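# Fill and close three boxes, one soap bar each

## Task

Finish with all three boxes standing upright, each containing exactly one bar of soap and each covered by its lid; note that a box which starts closed may have nothing inside it.

## Robot and tools

Robot: two six-joint arms, left_arm and right_arm, each ending in a parallel gripper and carrying a wrist camera. Calibrated base poses in the scene frame: left_arm at (-0.046, +0.275, 0) m with quat_wxyz (+1.000, 0, 0, +0.012); right_arm at (-0.022, -0.322, 0) m with quat_wxyz (+1.000, 0, 0, -0.026). Both bases have +z up.

Frames: the scene frame has its origin at table-top height halfway between the nominal bases, +x pointing out over the table, +z up, and left_arm on the +y side (arm names do not match image left/right). Fixed cameras and the table use the scene frame. Each arm reports its end_effector_position (m) and end_effector_quat_wxyz in its own base frame; readings may be off by a few cm, worse at long reach. end_effector_position sits midway between the finger pads, roughly 1 cm short of the tips. Fingers point along the gripper's +z and close along its y.

Row format (used by every moving tool): 14 numbers, each in [-1, 1]. The first 7 belong to left_arm, the last 7 to right_arm, and both halves are required even if one arm stays still. Within each half the order is: wrist pitch, waist, wrist roll, wrist yaw, elbow, shoulder, then gripper opening. The six joint numbers are scaled offsets, not poses: they are added to that arm's current Joint targets as they stand at the start of the action or move. A value of 1.0 equals 1.83 rad (wrist pitch), 1.264 (waist), 7.625 (wrist roll), 6.358 (wrist yaw), 1.276 (elbow), 1.32 (shoulder). Sending 0 for a joint re-commands its present target. The opening number is absolute: +1 fully open, -1 shut; write the current value again to leave a gripper alone (0 means half-open, not 'no change').

Joint ranges (rad): waist -2.880..2.880, shoulder 0.000..3.142, elbow 0.000..3.019, wrist pitch -1.693..1.571, wrist yaw -1.571..1.571, wrist roll -2.094..2.094. Asking for more than 0.084 rad outside a range gets the action (both arms) refused; true end stops can differ by up to 0.084 rad, and a clipped joint yields 'joint sent to its limit'.

Tools:
- execute_actions(actions, cameras): actions is a list of actions; each action is a table of up to 15 rows, one per 1/30 s step, with the last row held to fill 15 steps. All rows in one action offset from the targets at that action's start, so repeating an offset in a later action moves further. An empty list just reports state and images.
- move(target, speed, blend, opening_speed, blocking, cameras): target is one row or a list of up to 15 rows, all offset from the same starting Joint targets. speed is the peak rad/s of the joint with the longest travel, 0.01 to 2, default 0.5 (one value or one per target). blend (rad) rounds corners between listed targets; 0 stops at each. opening_speed (per s on the -1..+1 scale, at least 0.2) ramps the gripper; use a low value to close on fragile items. Paths last at least 0.5 s, are cut off past 10 s, and do not avoid obstacles or the other arm. The 'move:' line reports done, off_target, moving, held or fault, plus the farthest-off joint per arm. blocking=false returns early while the move continues.
- wait(seconds 0..10, cameras): lets time pass holding commands. stop(cameras): brakes a running move.
- zoom_image(camera, region [x0,y0,x1,y1] px, max 504x504) on cam_high, cam_low (896x504), cam_left_wrist, cam_right_wrist (672x504).
- read_manual(section) returns licence texts only. finished_scene(scene 1 or 2) ends the scene irreversibly; the boxes must remain correct unaided.

Motion limits: per step each joint target can lead its measured angle by at most 0.264 (waist), 0.32 (shoulder), 0.276 (elbow), 0.33 (wrist pitch), 0.701 (wrist yaw), 1.97 (wrist roll) rad, and targets that would shift a gripper over 110 mm are scaled back, so big offsets may need several actions. Very small turns may not start.

Reading results: Joint positions and Joint velocities list each arm's joints in the row order above (rad, rad/s) then finger gap (m; 0.094 open). Joint targets is the base for the next offsets. Tool commands shows current gripper commands. grip_measured uses the command scale; under a firm squeeze it reads up to about 0.064 below the true part width. grip_effort_nm is motor effort (negative = closing), not pad force. Joint torques follow joint order, positive toward larger angles; numbers 1 and 5 wrap at ±28 N m. Step readings list joint positions during actions. 'joint command not followed' means the clearance check altered targets. Quiet or zero values are omitted.

Cautions: nothing may end up off the table. Avoid drops, releasing moving parts, fast impacts, hard presses, and any collision between the two arms (that can fail the scene). To stop pressing against something, command targets back beyond the measured positions. Release by commanding an opening well above grip_measured. Holding loads, stretching out or pushing an unreachable pose heats motors; MOTOR HOT appears at 85 °C and at 100 °C an OVER-TEMPERATURE FAULT drops that arm for 30 to 60 s or more. Occasional outside tugs may jostle held or loose items. Time spent thinking lets the scene keep running.

Each tool is called after "Request:" by a JSON object that holds its "op" and its "data", one argument or row to a line.

## Session

Request:
{"op": "execute_actions", "data": {
  "actions": []
}}

Scene clock: 0.00 s.
left_arm: end_effector_position=(+0.5905, -0.2707, +0.2097) grip_measured=+1.000 grip_effort_nm=n/a end_effector_quat_wxyz=(+0.442, -0.131, +0.873, +0.161) | right_arm: end_effector_position=(+0.1384, +0.3040, +0.3106) grip_measured=+1.000 grip_effort_nm=n/a end_effector_quat_wxyz=(+0.083, -0.601, +0.786, +0.123)
Joint names: [wrist pitch, waist, wrist roll, wrist yaw, elbow, shoulder]
Joint positions: left_arm=[-0.693 -0.629 -0.666 -0.848 1.484 1.795 0.094] | right_arm=[-1.458 1.064 -0.221 -0.157 1.194 1.054 0.094]
Joint velocities: within noise
Joint torques (N m): no reading
Motor temperatures (°C): left_arm=[31 32 31 29 29 32 33] | right_arm=[34 34 31 31 34 30 30]
Heat: left arm: hottest gripper 33 °C; right arm: hottest waist 34 °C.
Joint targets: left_arm=[-0.691 -0.629 -0.666 -0.848 1.507 1.800] | right_arm=[-1.457 1.064 -0.221 -0.157 1.218 1.057]
Tool commands: left_gripper/opening=+1.0 right_gripper/opening=+1.0

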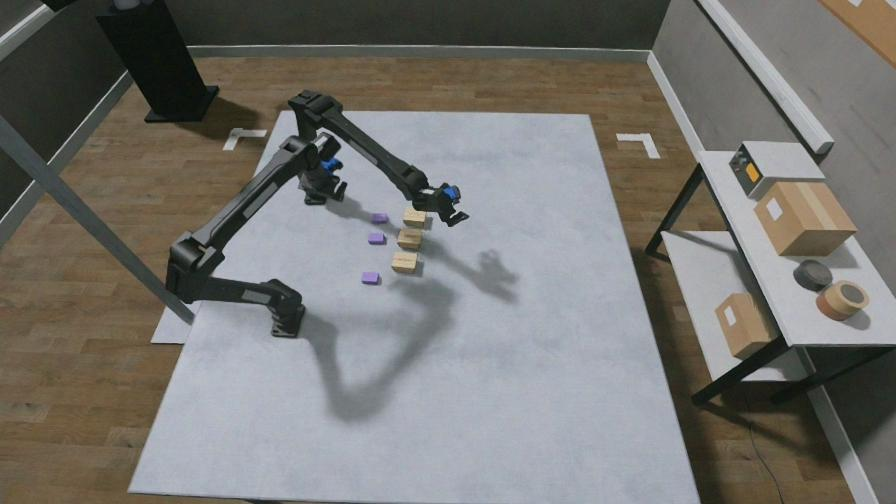

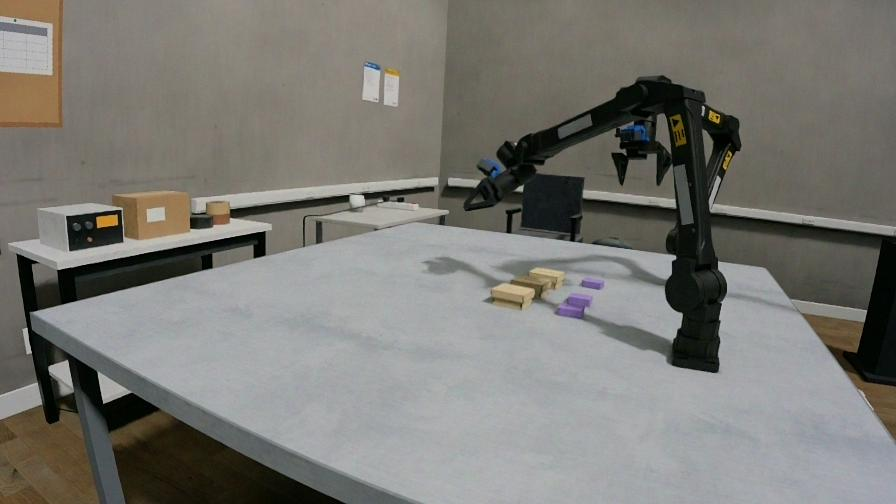

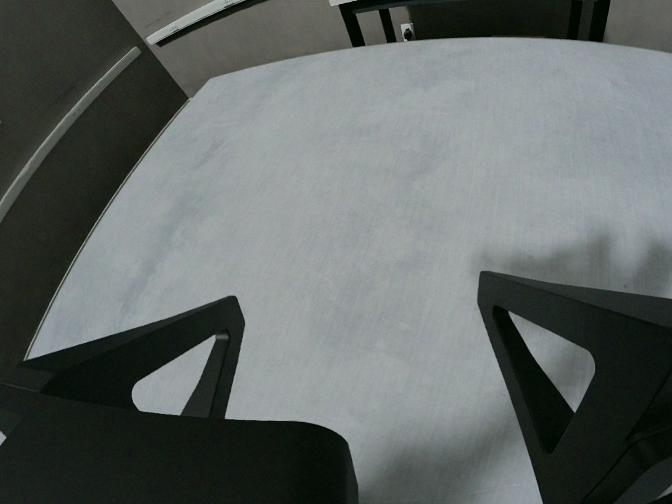

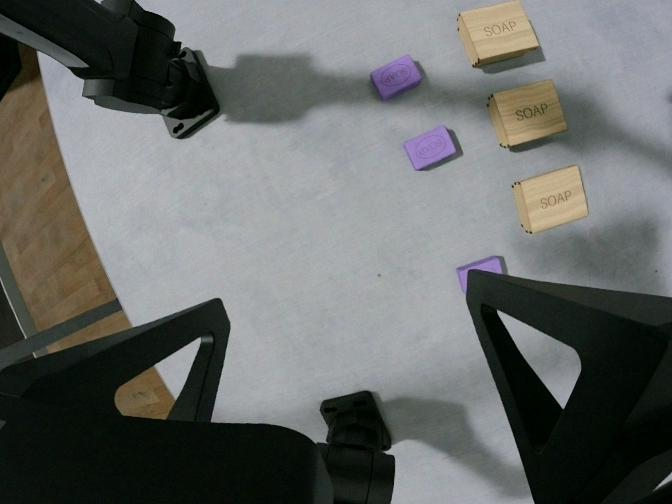

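Request:
{"op": "zoom_image", "data": {
  "camera": "cam_right_wrist",
  "region": [360, 0, 612, 290]
}}

Request:
{"op": "zoom_image", "data": {
  "camera": "cam_low",
  "region": [460, 240, 640, 340]
}}

Request:
{"op": "zoom_image", "data": {
  "camera": "cam_high",
  "region": [340, 190, 480, 300]
}}

Scaled by 1.738 from the camera's 672x504 image, which has a finer 960x720 frame.

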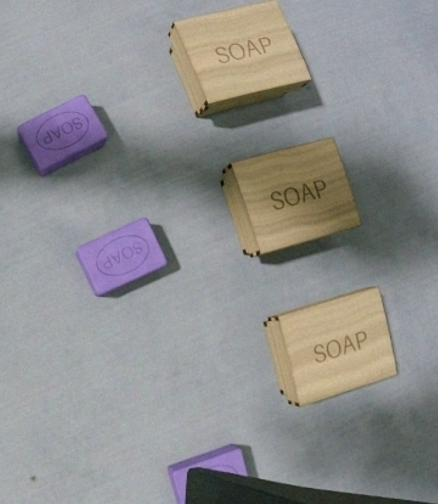

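Scaled by 2.800 from the camera's 896x504 image, which has a finer 1280x720 frame.

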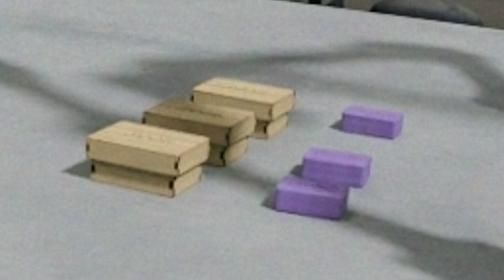

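Scaled by 3.600 from the camera's 896x504 image, which has a finer 1280x720 frame.

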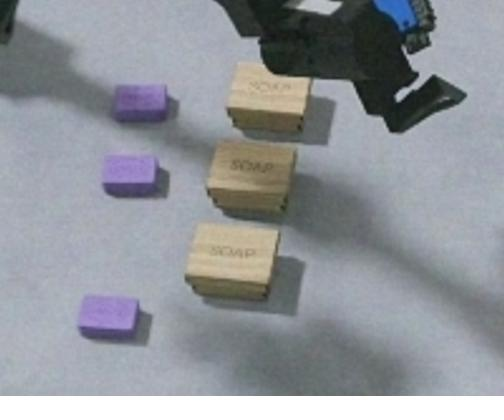

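Request:
{"op": "move", "data": {
  "target": [-0.453,0.627,0.109,0.133,-0.130,-0.309,1,-0.107,-0.112,0.150,0.025,0.241,0.293,1],
  "speed": 0.7
}}

Scene clock: 125.63 s.
left_arm: end_effector_position=(+0.4051, +0.0658, +0.2510) grip_measured=+1.000 grip_effort_nm=-0.012 end_effector_quat_wxyz=(+0.007, -0.004, +1.000, +0.004) | right_arm: end_effector_position=(+0.2439, +0.3260, +0.2844) grip_measured=+1.000 grip_effort_nm=-0.046 end_effector_quat_wxyz=(-0.011, -0.010, +1.000, -0.014)
Joint positions: left_arm=[-1.509 0.16 0.152 -0.005 1.355 1.403 0.094] | right_arm=[-1.645 0.93 0.91 0 1.465 1.425 0.094]
Joint torques (N m): left_arm=[0.62 -1.26 0.11 0.11 9.28 -14.68] | right_arm=[0.02 -0.5 0.1 -0.03 14.79 -10.17]
Motor temperatures (°C): left_arm=[30 31 30 29 40 37 31] | right_arm=[34 34 30 31 45 30 30]
Heat: left arm: hottest elbow 40 °C; right arm: hottest elbow 45 °C.
Joint targets: left_arm=[-1.520 0.164 0.166 -0.002 1.341 1.393] | right_arm=[-1.653 0.923 0.923 0.001 1.525 1.443]
move: off_target (right_arm); right_arm: the elbow is farthest, 0.061 rad from its target

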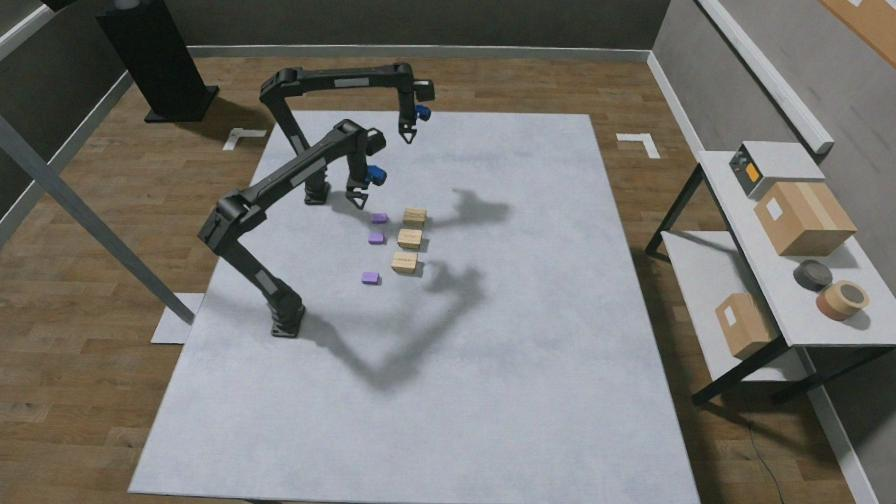

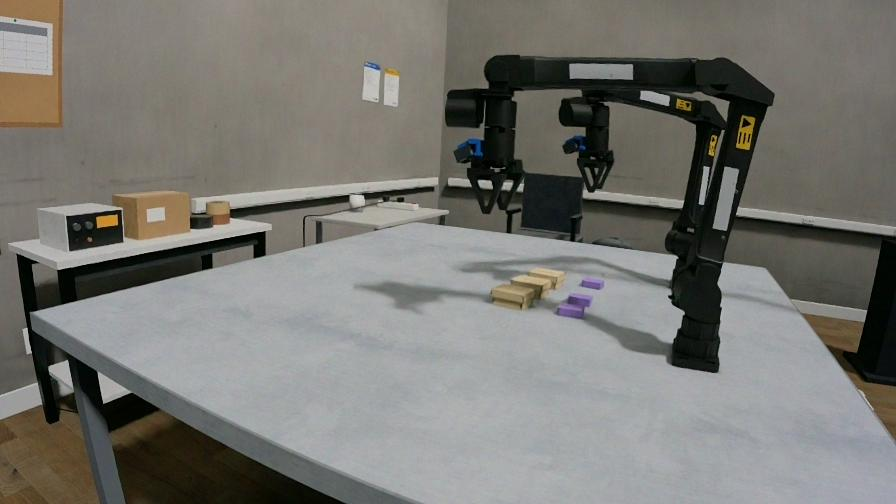

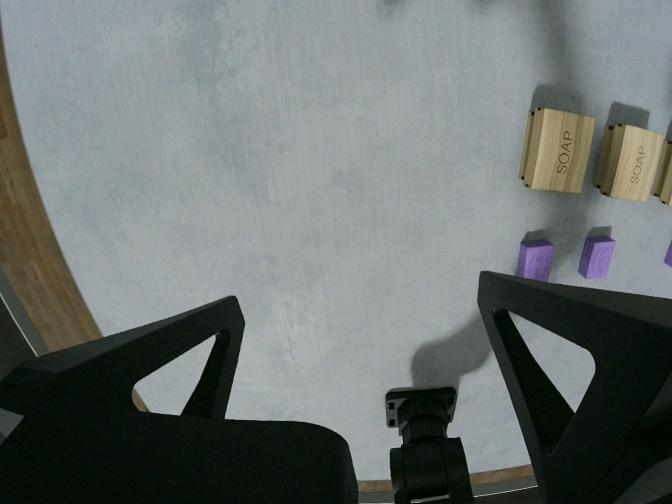

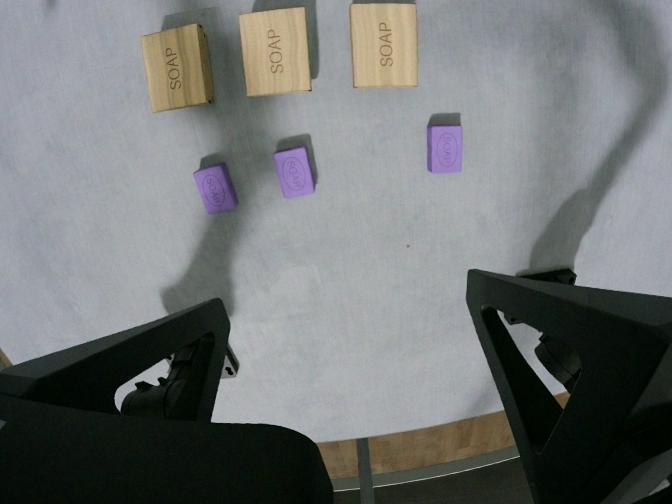

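Request:
{"op": "move", "data": {
  "target": [0,0,0,0,0,0,1,0.252,-0.195,-0.0323,0,-0.237,0.12,1]
}}

Request:
{"op": "zoom_image", "data": {
  "camera": "cam_low",
  "region": [440, 180, 640, 340]
}}

Request:
{"op": "zoom_image", "data": {
  "camera": "cam_right_wrist",
  "region": [100, 0, 604, 400]
}}

Scene clock: 177.13 s.
left_arm: end_effector_position=(+0.4049, +0.0658, +0.2509) grip_measured=+1.000 grip_effort_nm=-0.002 end_effector_quat_wxyz=(+0.006, -0.004, +1.000, +0.004) | right_arm: end_effector_position=(+0.3576, +0.2873, +0.1307) grip_measured=+1.000 grip_effort_nm=-0.061 end_effector_quat_wxyz=(+0.007, +0.005, +1.000, +0.005)
Joint positions: left_arm=[-1.509 0.16 0.153 -0.005 1.354 1.403 0.094] | right_arm=[-1.201 0.678 0.688 0.001 1.235 1.586 0.094]
Joint torques (N m): left_arm=[0.64 -1.32 0.1 0.1 9.26 -14.74] | right_arm=[0.76 -0.09 -0.1 -0.09 8.25 -12.4]
Motor temperatures (°C): left_arm=[30 31 30 29 39 37 30] | right_arm=[33 34 29 30 53 31 30]
Heat: left arm: hottest elbow 39 °C; right arm: hottest elbow 53 °C.
Joint targets: left_arm=[-1.520 0.164 0.166 -0.002 1.341 1.393] | right_arm=[-1.192 0.676 0.676 0.002 1.223 1.602]
move: done

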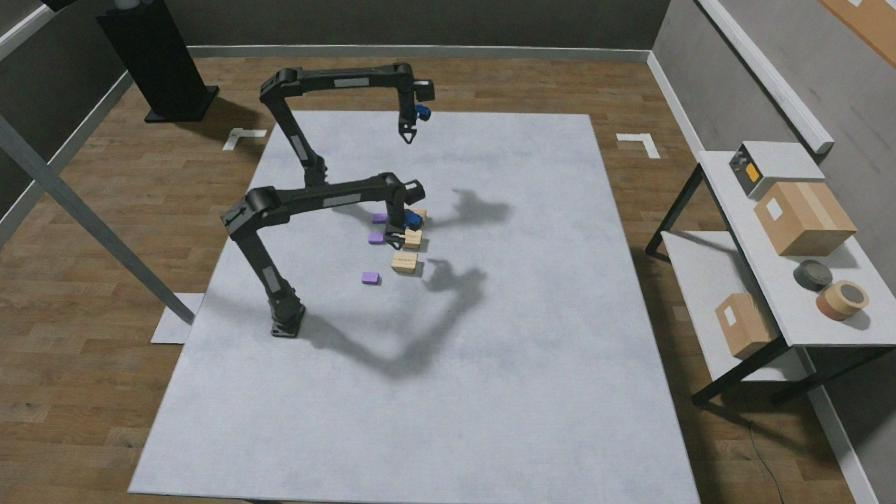

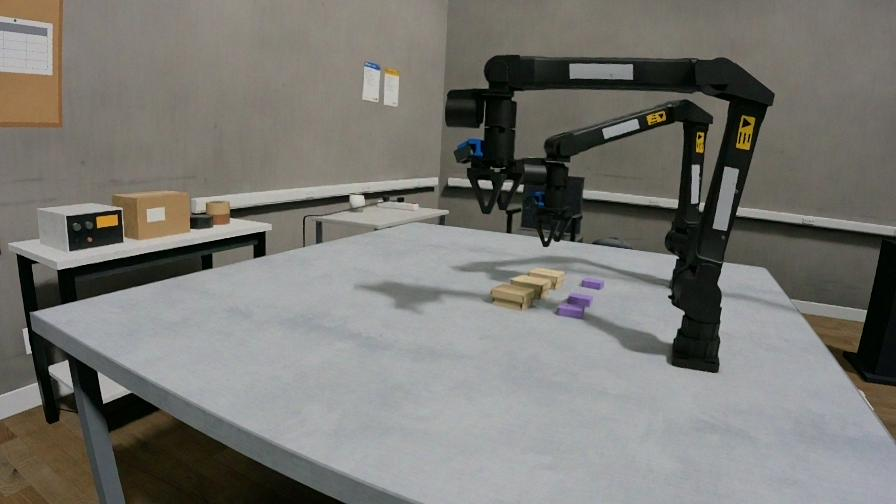

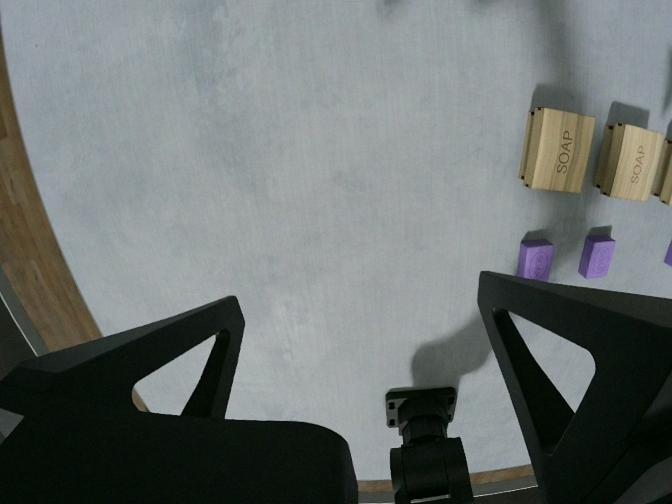

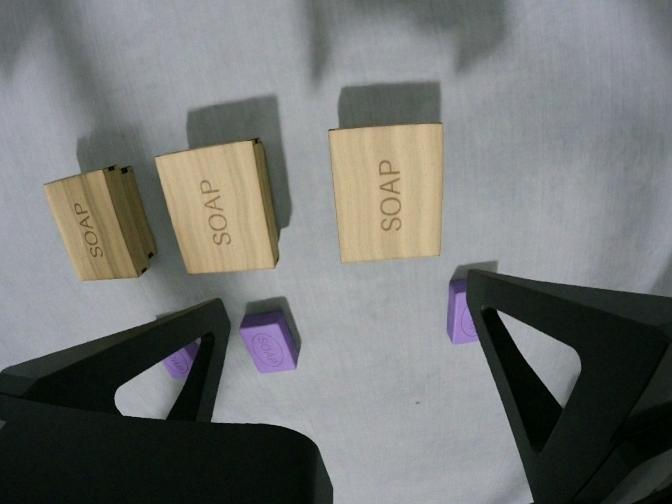

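Scaled by 2.520 from the camera's 896x504 image, which has a finer 1280x720 frame.

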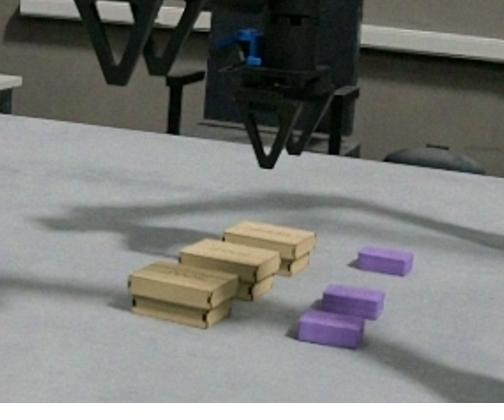

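Scaled by 1.000.

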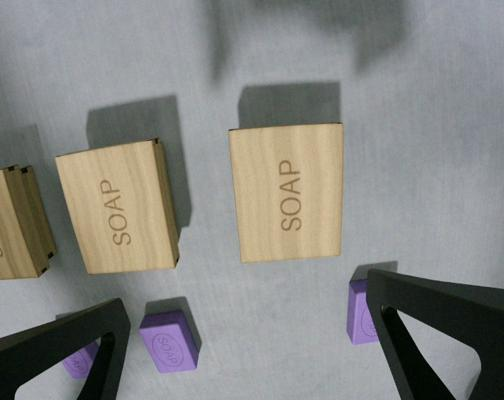

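Request:
{"op": "move", "data": {
  "target": [0,0,0,0,0,0,1,0.0558,-0.0518,-0.0086,0,-0.0415,0.0371,1],
  "speed": 0.3,
  "cameras": ["cam_right_wrist","cam_low"]
}}

Request:
{"op": "zoom_image", "data": {
  "camera": "cam_low",
  "region": [460, 180, 640, 340]
}}

Scene clock: 207.13 s.
left_arm: end_effector_position=(+0.4049, +0.0658, +0.2509) grip_measured=+1.000 grip_effort_nm=-0.017 end_effector_quat_wxyz=(+0.006, -0.004, +1.000, +0.004) | right_arm: end_effector_position=(+0.3779, +0.2654, +0.0915) grip_measured=+1.000 grip_effort_nm=-0.046 end_effector_quat_wxyz=(+0.009, +0.005, +1.000, +0.005)
Joint positions: left_arm=[-1.509 0.16 0.153 -0.005 1.354 1.403 0.094] | right_arm=[-1.099 0.614 0.623 0.001 1.181 1.633 0.094]
Joint torques (N m): left_arm=[0.65 -1.32 0.09 0.1 9.28 -14.68] | right_arm=[0.68 -0.15 -0.09 -0.1 7.87 -12.57]
Motor temperatures (°C): left_arm=[30 31 29 28 39 36 30] | right_arm=[33 34 29 30 46 31 30]
Heat: left arm: hottest elbow 39 °C; right arm: hottest elbow 46 °C.
Joint targets: left_arm=[-1.520 0.164 0.166 -0.002 1.341 1.393] | right_arm=[-1.090 0.610 0.611 0.002 1.169 1.650]
move: done
Images, in order: cam_low, cam_right_wrist.

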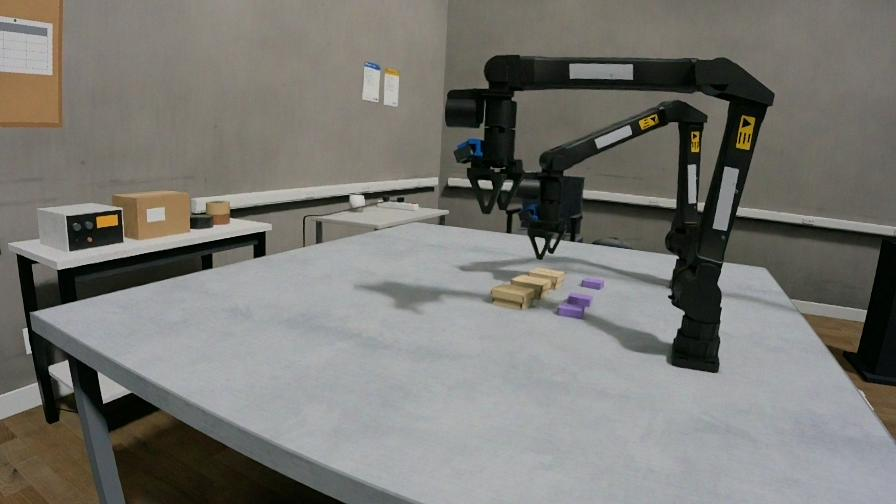

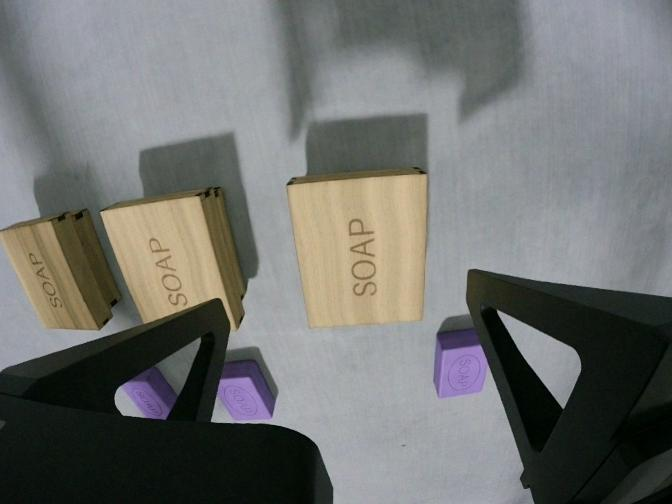

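Scaled by 2.800 from the camera's 896x504 image, which has a finer 1280x720 frame.

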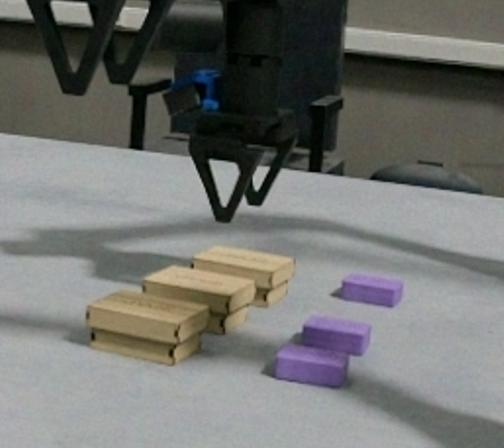

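Request:
{"op": "move", "data": {
  "target": [0,0,0,0,0,0,1,0.071,-0.008,0,0,-0.0463,0.0535,1],
  "speed": 0.15,
  "cameras": ["cam_right_wrist","cam_low"]
}}

Request:
{"op": "zoom_image", "data": {
  "camera": "cam_low",
  "region": [480, 220, 600, 320]
}}

Scene clock: 221.97 s.
left_arm: end_effector_position=(+0.4049, +0.0658, +0.2509) grip_measured=+1.000 grip_effort_nm=-0.007 end_effector_quat_wxyz=(+0.006, -0.004, +1.000, +0.004) | right_arm: end_effector_position=(+0.3816, +0.2650, +0.0440) grip_measured=+1.000 grip_effort_nm=-0.051 end_effector_quat_wxyz=(+0.011, +0.007, +1.000, +0.007)
Joint positions: left_arm=[-1.509 0.16 0.153 -0.005 1.354 1.403 0.094] | right_arm=[-0.969 0.608 0.622 0.001 1.124 1.699 0.094]
Joint torques (N m): left_arm=[0.65 -1.26 0.1 0.1 9.28 -14.68] | right_arm=[0.76 -0.62 -0.09 -0.1 7.16 -12.92]
Joint targets: left_arm=[-1.520 0.164 0.166 -0.002 1.341 1.393] | right_arm=[-0.960 0.600 0.610 0.002 1.110 1.721]
move: done
Images, in order: cam_low, cam_right_wrist.

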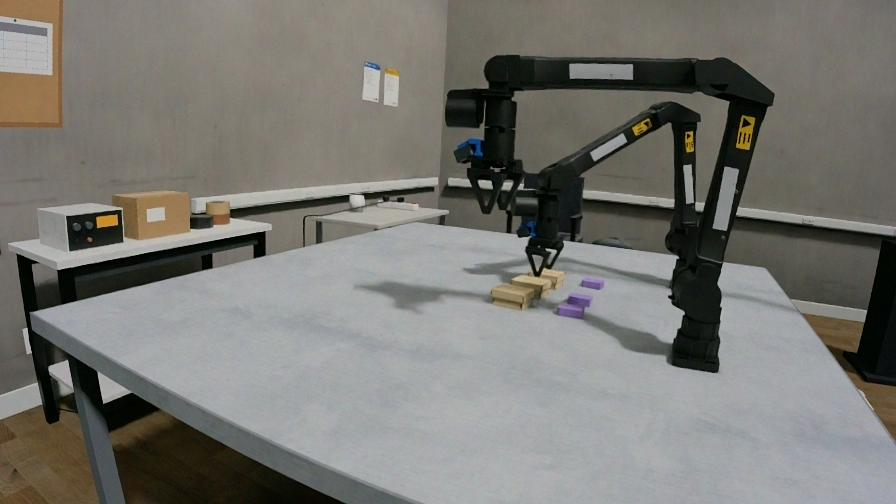

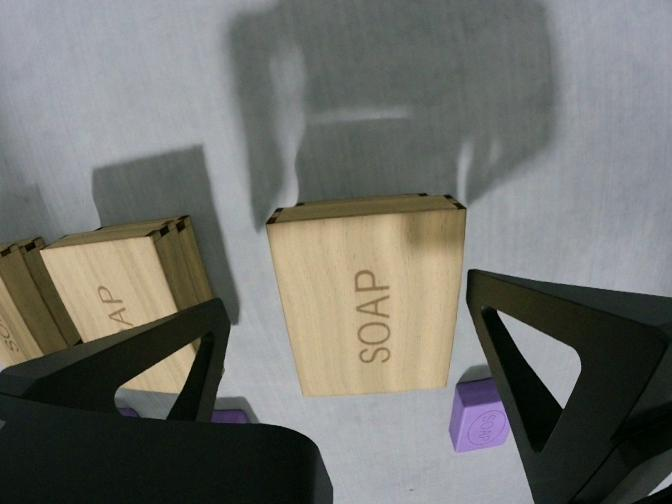

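Scaled by 4.200 from the camera's 896x504 image, which has a finer 1280x720 frame.

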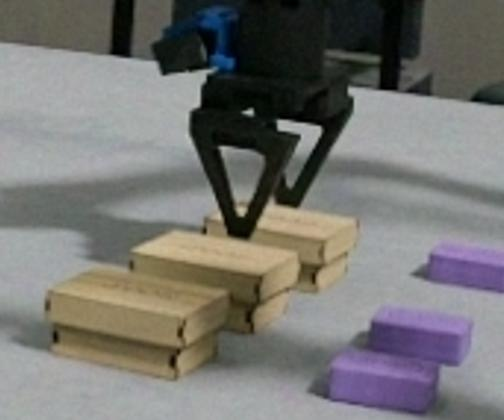

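Request:
{"op": "move", "data": {
  "target": [
    [0,0,0,0,0,0,1,0,-0.018,0,0,0,0,1],
    [0,0,0,0,0,0,1,0.0125,-0.018,0,0,-0.008,0.0095,1]
  ],
  "speed": 0.15,
  "cameras": ["cam_right_wrist","cam_low"]
}}

Request:
{"op": "zoom_image", "data": {
  "camera": "cam_low",
  "region": [480, 220, 600, 320]
}}

Scene clock: 235.80 s.
left_arm: end_effector_position=(+0.4049, +0.0658, +0.2509) grip_measured=+1.000 grip_effort_nm=-0.002 end_effector_quat_wxyz=(+0.006, -0.004, +1.000, +0.004) | right_arm: end_effector_position=(+0.3881, +0.2550, +0.0354) grip_measured=+1.000 grip_effort_nm=-0.051 end_effector_quat_wxyz=(+0.012, +0.019, +1.000, +0.007)
Joint positions: left_arm=[-1.509 0.16 0.153 -0.005 1.354 1.403 0.094] | right_arm=[-0.946 0.583 0.622 0.001 1.113 1.711 0.094]
Joint torques (N m): left_arm=[0.64 -1.32 0.1 0.1 9.26 -14.68] | right_arm=[0.77 -0.32 -0.09 -0.11 7.05 -12.57]
Joint targets: left_arm=[-1.520 0.164 0.166 -0.002 1.341 1.393] | right_arm=[-0.937 0.578 0.611 0.002 1.100 1.734]
move: done
Images, in order: cam_low, cam_right_wrist.

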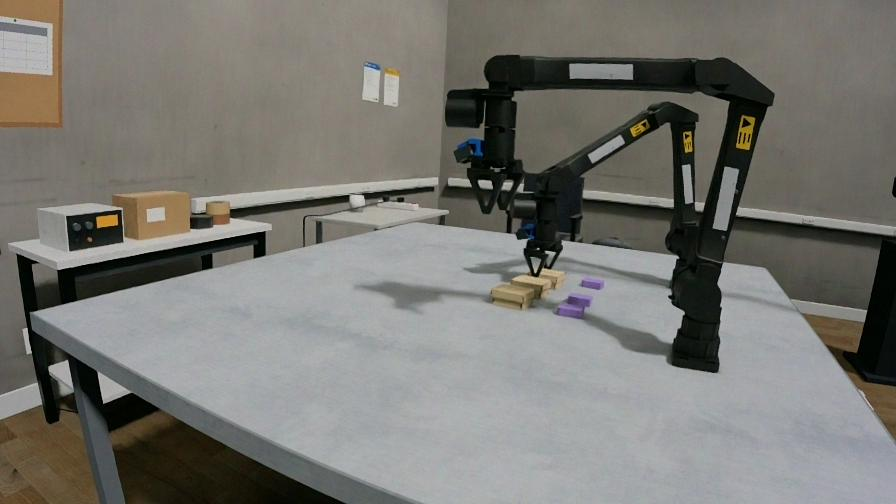

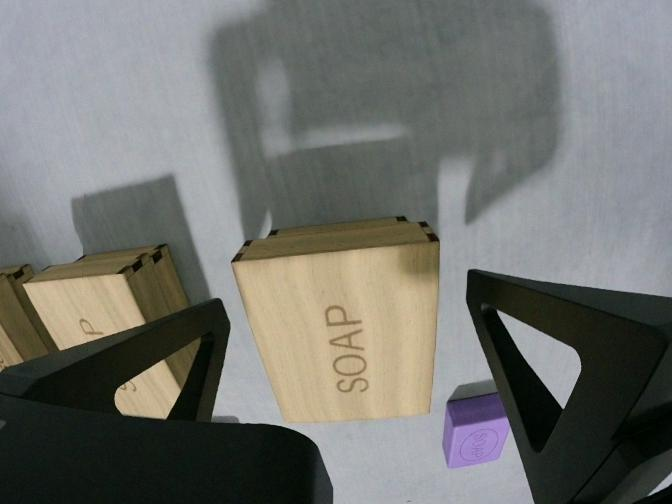

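Scaled by 4.200 from the camera's 896x504 image, which has a finer 1280x720 frame.

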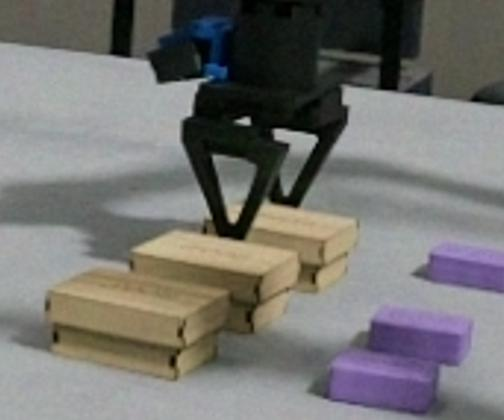

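Request:
{"op": "move", "data": {
  "target": [0,0,0,0,0,0,1,0.0046,0.005,-0.004,0,-0.029,-0.0216,1],
  "speed": 0.15,
  "cameras": ["cam_right_wrist","cam_low"]
}}

Request:
{"op": "zoom_image", "data": {
  "camera": "cam_low",
  "region": [480, 220, 600, 320]
}}

Scene clock: 255.57 s.
left_arm: end_effector_position=(+0.4049, +0.0658, +0.2509) grip_measured=+1.000 grip_effort_nm=-0.007 end_effector_quat_wxyz=(+0.006, -0.004, +1.000, +0.004) | right_arm: end_effector_position=(+0.3758, +0.2469, +0.0240) grip_measured=+1.000 grip_effort_nm=-0.051 end_effector_quat_wxyz=(+0.000, +0.005, +1.000, -0.001)
Joint positions: left_arm=[-1.509 0.16 0.153 -0.005 1.354 1.403 0.094] | right_arm=[-0.937 0.583 0.592 0.001 1.077 1.711 0.094]
Joint torques (N m): left_arm=[0.65 -1.32 0.09 0.1 9.25 -14.68] | right_arm=[0.75 0.21 -0.07 -0.11 6.75 -14.51]
Joint targets: left_arm=[-1.520 0.164 0.166 -0.002 1.341 1.393] | right_arm=[-0.929 0.584 0.580 0.002 1.063 1.705]
move: done
Images, in order: cam_low, cam_right_wrist.

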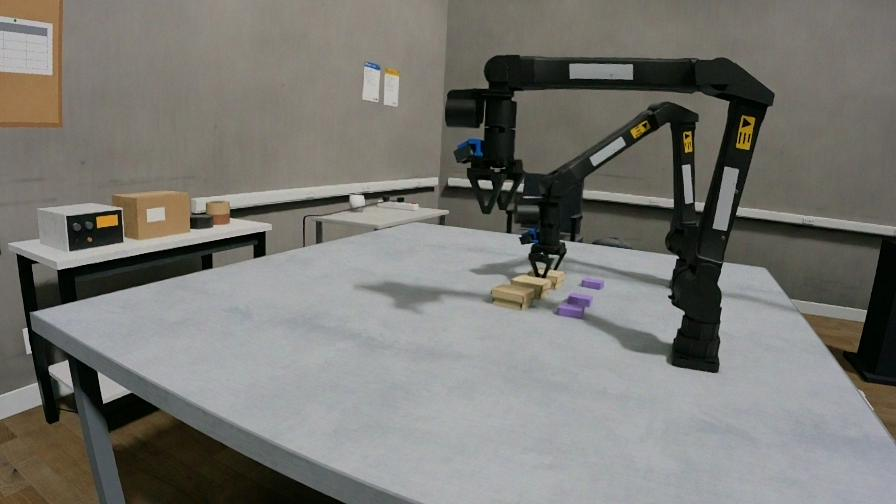

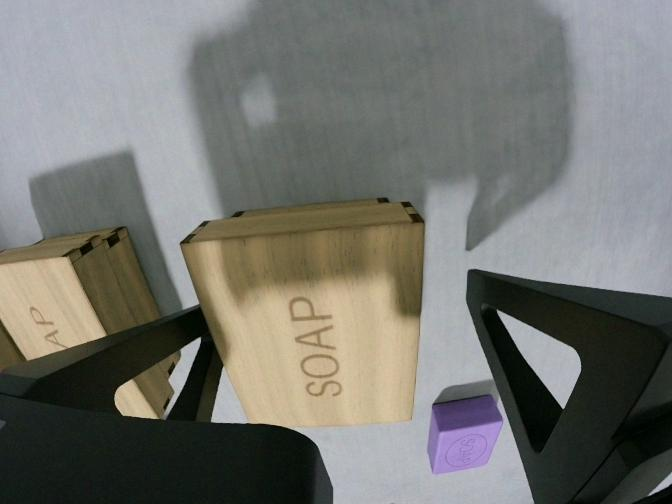

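Scaled by 4.200 from the camera's 896x504 image, which has a finer 1280x720 frame.

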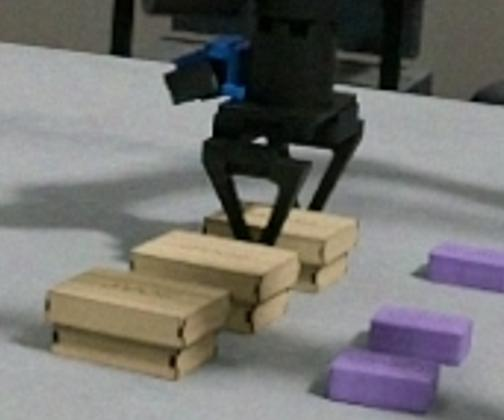

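Request:
{"op": "move", "data": {
  "target": [
    [0,0,0,0,0,0,1,-0.0142,0,0,0,0.0093,-0.0106,1],
    [0,0,0,0,0,0,1,-0.0142,0.018,0.002,0,0.0093,-0.0106,1]
  ],
  "speed": 0.15,
  "cameras": ["cam_right_wrist","cam_low"]
}}

Request:
{"op": "zoom_image", "data": {
  "camera": "cam_low",
  "region": [480, 220, 600, 320]
}}

Scene clock: 273.70 s.
left_arm: end_effector_position=(+0.4049, +0.0658, +0.2509) grip_measured=+1.000 grip_effort_nm=-0.012 end_effector_quat_wxyz=(+0.006, -0.004, +1.000, +0.004) | right_arm: end_effector_position=(+0.3698, +0.2528, +0.0268) grip_measured=+1.000 grip_effort_nm=-0.056 end_effector_quat_wxyz=(-0.001, -0.005, +1.000, -0.001)
Joint positions: left_arm=[-1.509 0.16 0.153 -0.005 1.354 1.403 0.094] | right_arm=[-0.947 0.601 0.592 0.001 1.077 1.704 0.094]
Joint torques (N m): left_arm=[0.64 -1.32 0.09 0.1 9.28 -14.74] | right_arm=[0.12 0.67 0.05 -0.11 7.79 -15.03]
Motor temperatures (°C): left_arm=[29 31 29 28 38 36 30] | right_arm=[33 34 29 30 41 33 30]
Heat: left arm: hottest elbow 38 °C; right arm: hottest elbow 41 °C.
Joint targets: left_arm=[-1.520 0.164 0.166 -0.002 1.341 1.393] | right_arm=[-0.954 0.607 0.595 0.002 1.075 1.691]
move: done
Images, in order: cam_low, cam_right_wrist.

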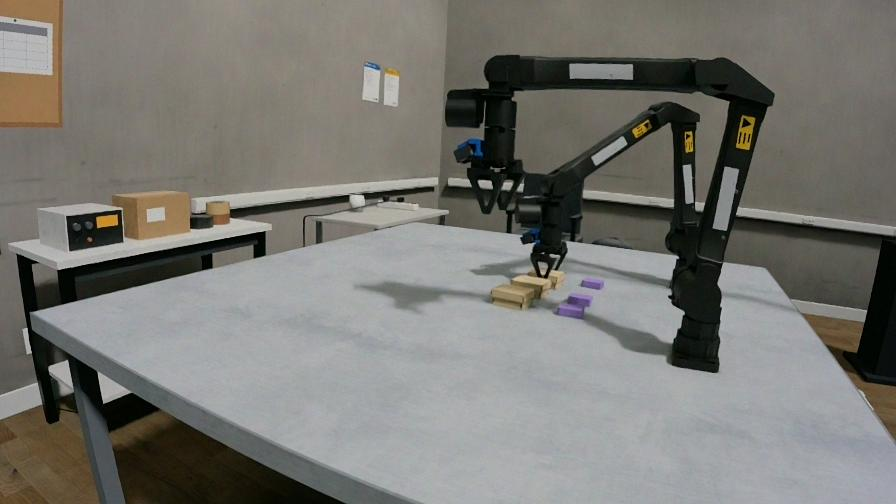

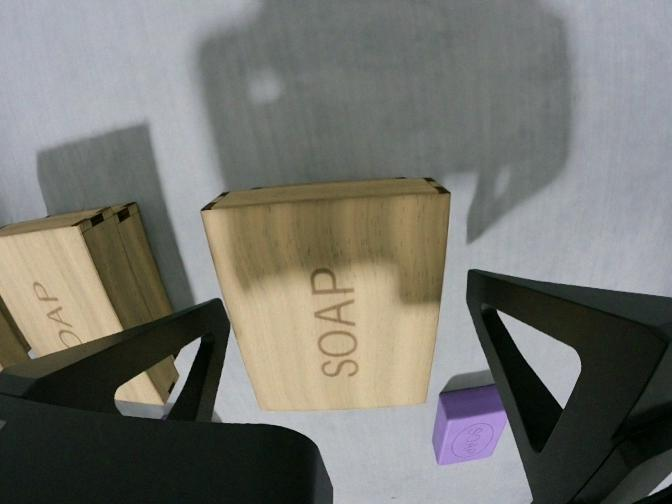

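Scaled by 4.200 from the camera's 896x504 image, which has a finer 1280x720 frame.

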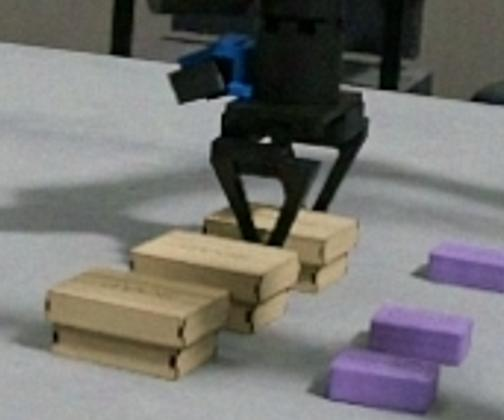

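Request:
{"op": "move", "data": {
  "target": [0,0,0,0,0,0,1,0.006,0.004,0,0,0,-0.0118,1],
  "speed": 0.15,
  "cameras": []
}}

Request:
{"op": "move", "data": {
  "target": [0,0,0,0,0,0,1,0,0,0,0,0,0,0.2],
  "opening_speed": 0.3,
  "cameras": ["cam_right_wrist","cam_low"]
}}

Scene clock: 287.30 s.
move: done

Scene clock: 290.17 s.
left_arm: end_effector_position=(+0.4049, +0.0658, +0.2509) grip_measured=+1.000 grip_effort_nm=-0.012 end_effector_quat_wxyz=(+0.006, -0.004, +1.000, +0.004) | right_arm: end_effector_position=(+0.3703, +0.2550, +0.0338) grip_measured=+0.371 grip_effort_nm=-1.077 end_effector_quat_wxyz=(+0.006, -0.006, +1.000, +0.003)
Joint positions: left_arm=[-1.509 0.16 0.153 -0.005 1.354 1.403 0.094] | right_arm=[-0.947 0.605 0.592 0.001 1.077 1.688 0.064]
Joint torques (N m): left_arm=[0.64 -1.32 0.09 0.1 9.26 -14.68] | right_arm=[0.54 0.73 0.05 -0.11 7.9 -14.97]
Joint targets: left_arm=[-1.520 0.164 0.166 -0.002 1.341 1.393] | right_arm=[-0.943 0.612 0.595 0.002 1.075 1.675]
move: done
Images, in order: cam_low, cam_right_wrist.

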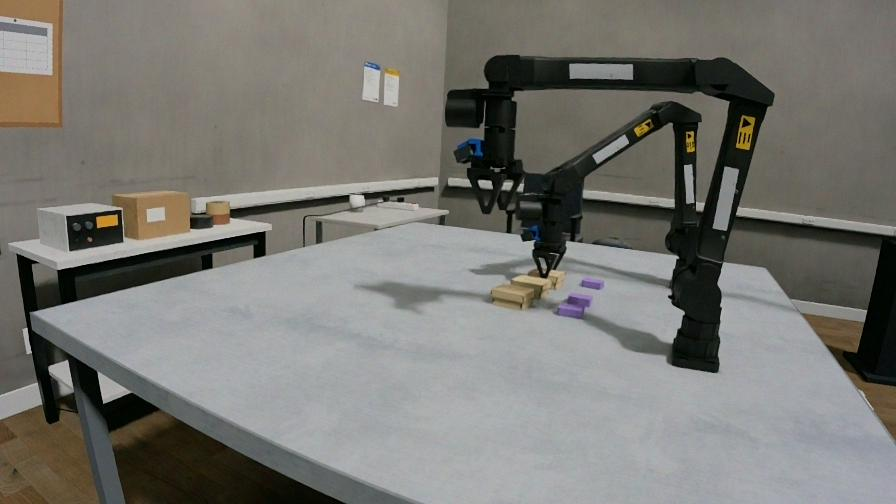

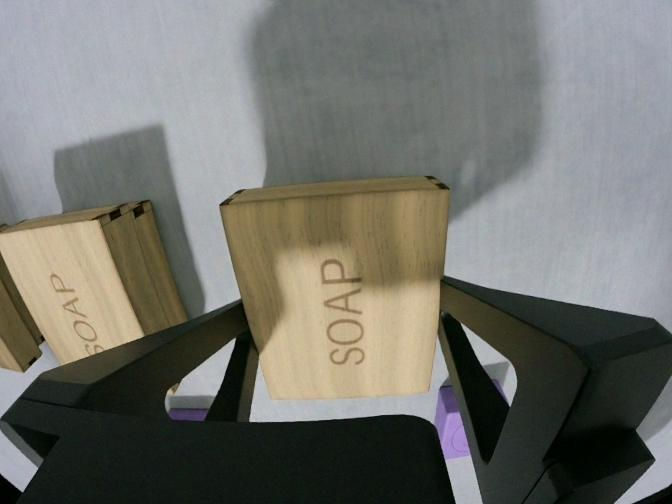

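Request:
{"op": "move", "data": {
  "target": [
    [0,0,0,0,0,0,1,-0.076,0,0,0,0.0517,-0.0556,0.2],
    [0,0,0,0,0,0,1,-0.152,0,0,0,0.1175,-0.097,0.2]
  ],
  "speed": 0.15,
  "blend": 0.02
}}

Request:
{"op": "zoom_image", "data": {
  "camera": "cam_low",
  "region": [480, 200, 620, 320]
}}

Request:
{"op": "zoom_image", "data": {
  "camera": "cam_high",
  "region": [340, 190, 460, 300]
}}

Scene clock: 307.53 s.
left_arm: end_effector_position=(+0.4049, +0.0658, +0.2509) grip_measured=+1.000 grip_effort_nm=0.002 end_effector_quat_wxyz=(+0.006, -0.004, +1.000, +0.004) | right_arm: end_effector_position=(+0.3548, +0.2443, +0.1193) grip_measured=+0.371 grip_effort_nm=-1.077 end_effector_quat_wxyz=(-0.013, -0.007, +1.000, -0.010)
Joint positions: left_arm=[-1.509 0.16 0.153 -0.005 1.354 1.403 0.094] | right_arm=[-1.214 0.605 0.592 0.001 1.17 1.559 0.064]
Joint torques (N m): left_arm=[0.65 -1.32 0.1 0.1 9.26 -14.68] | right_arm=[0.21 0.73 0.05 -0.11 13.68 -13.74]
Joint targets: left_arm=[-1.520 0.164 0.166 -0.002 1.341 1.393] | right_arm=[-1.222 0.612 0.595 0.002 1.225 1.548]
move: off_target (right_arm); right_arm: the elbow is farthest, 0.055 rad from its target

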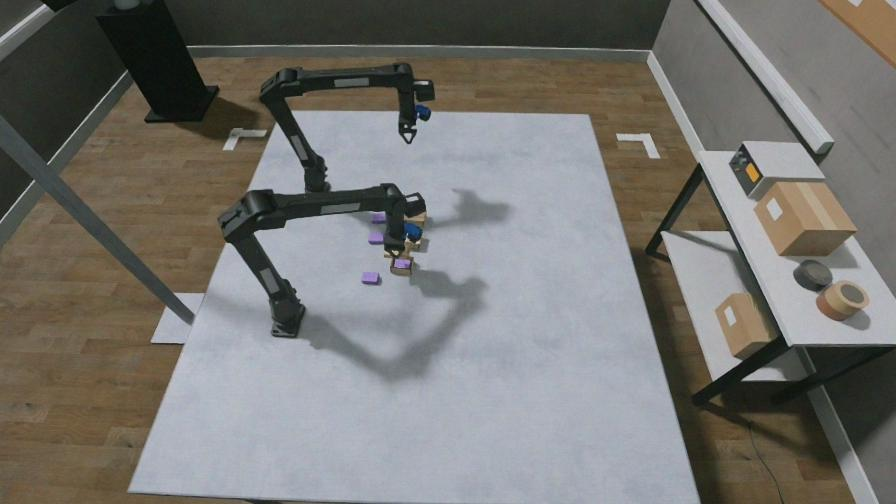

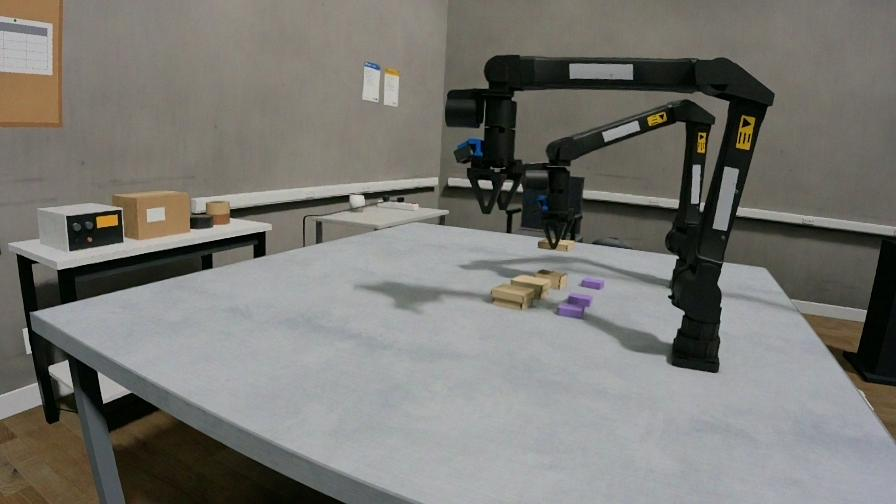

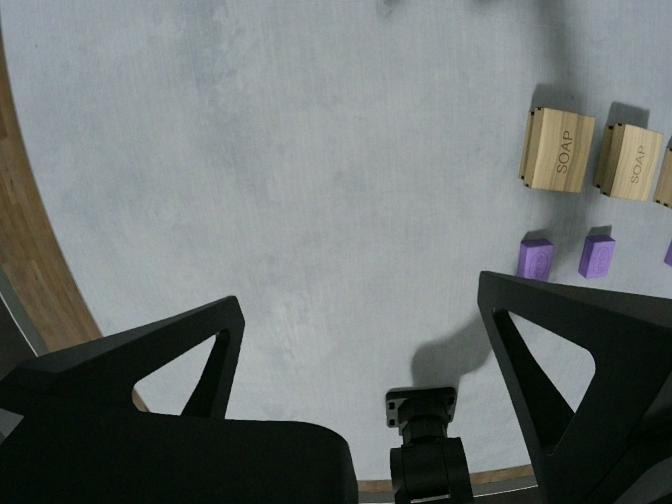

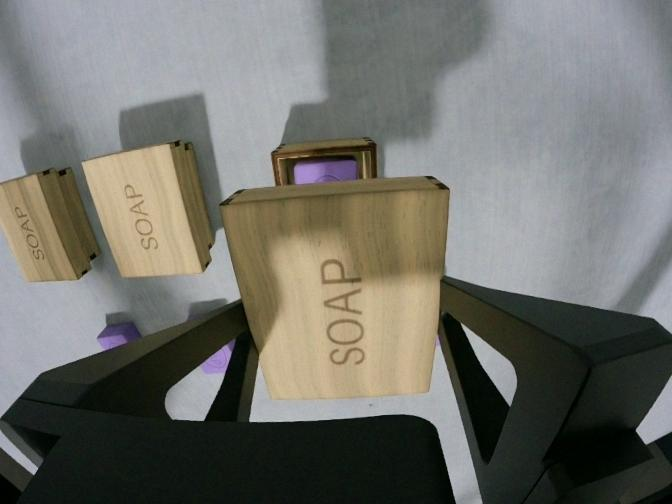

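Scaled by 3.600 from the camera's 896x504 image, which has a finer 1280x720 frame.

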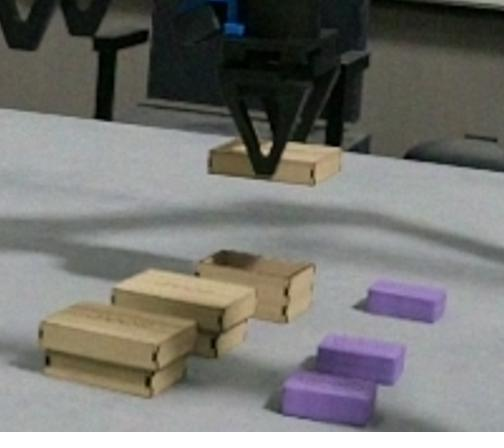

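Scaled by 4.200 from the camera's 896x504 image, which has a finer 1280x720 frame.

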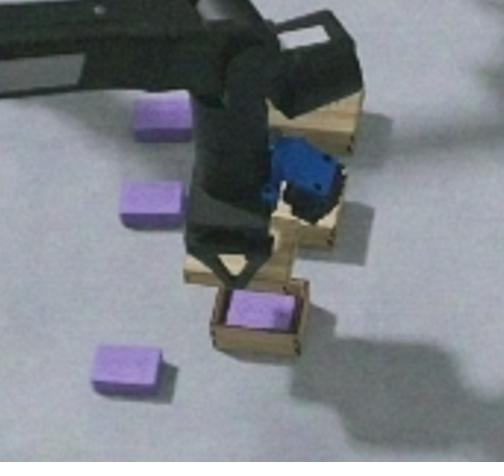

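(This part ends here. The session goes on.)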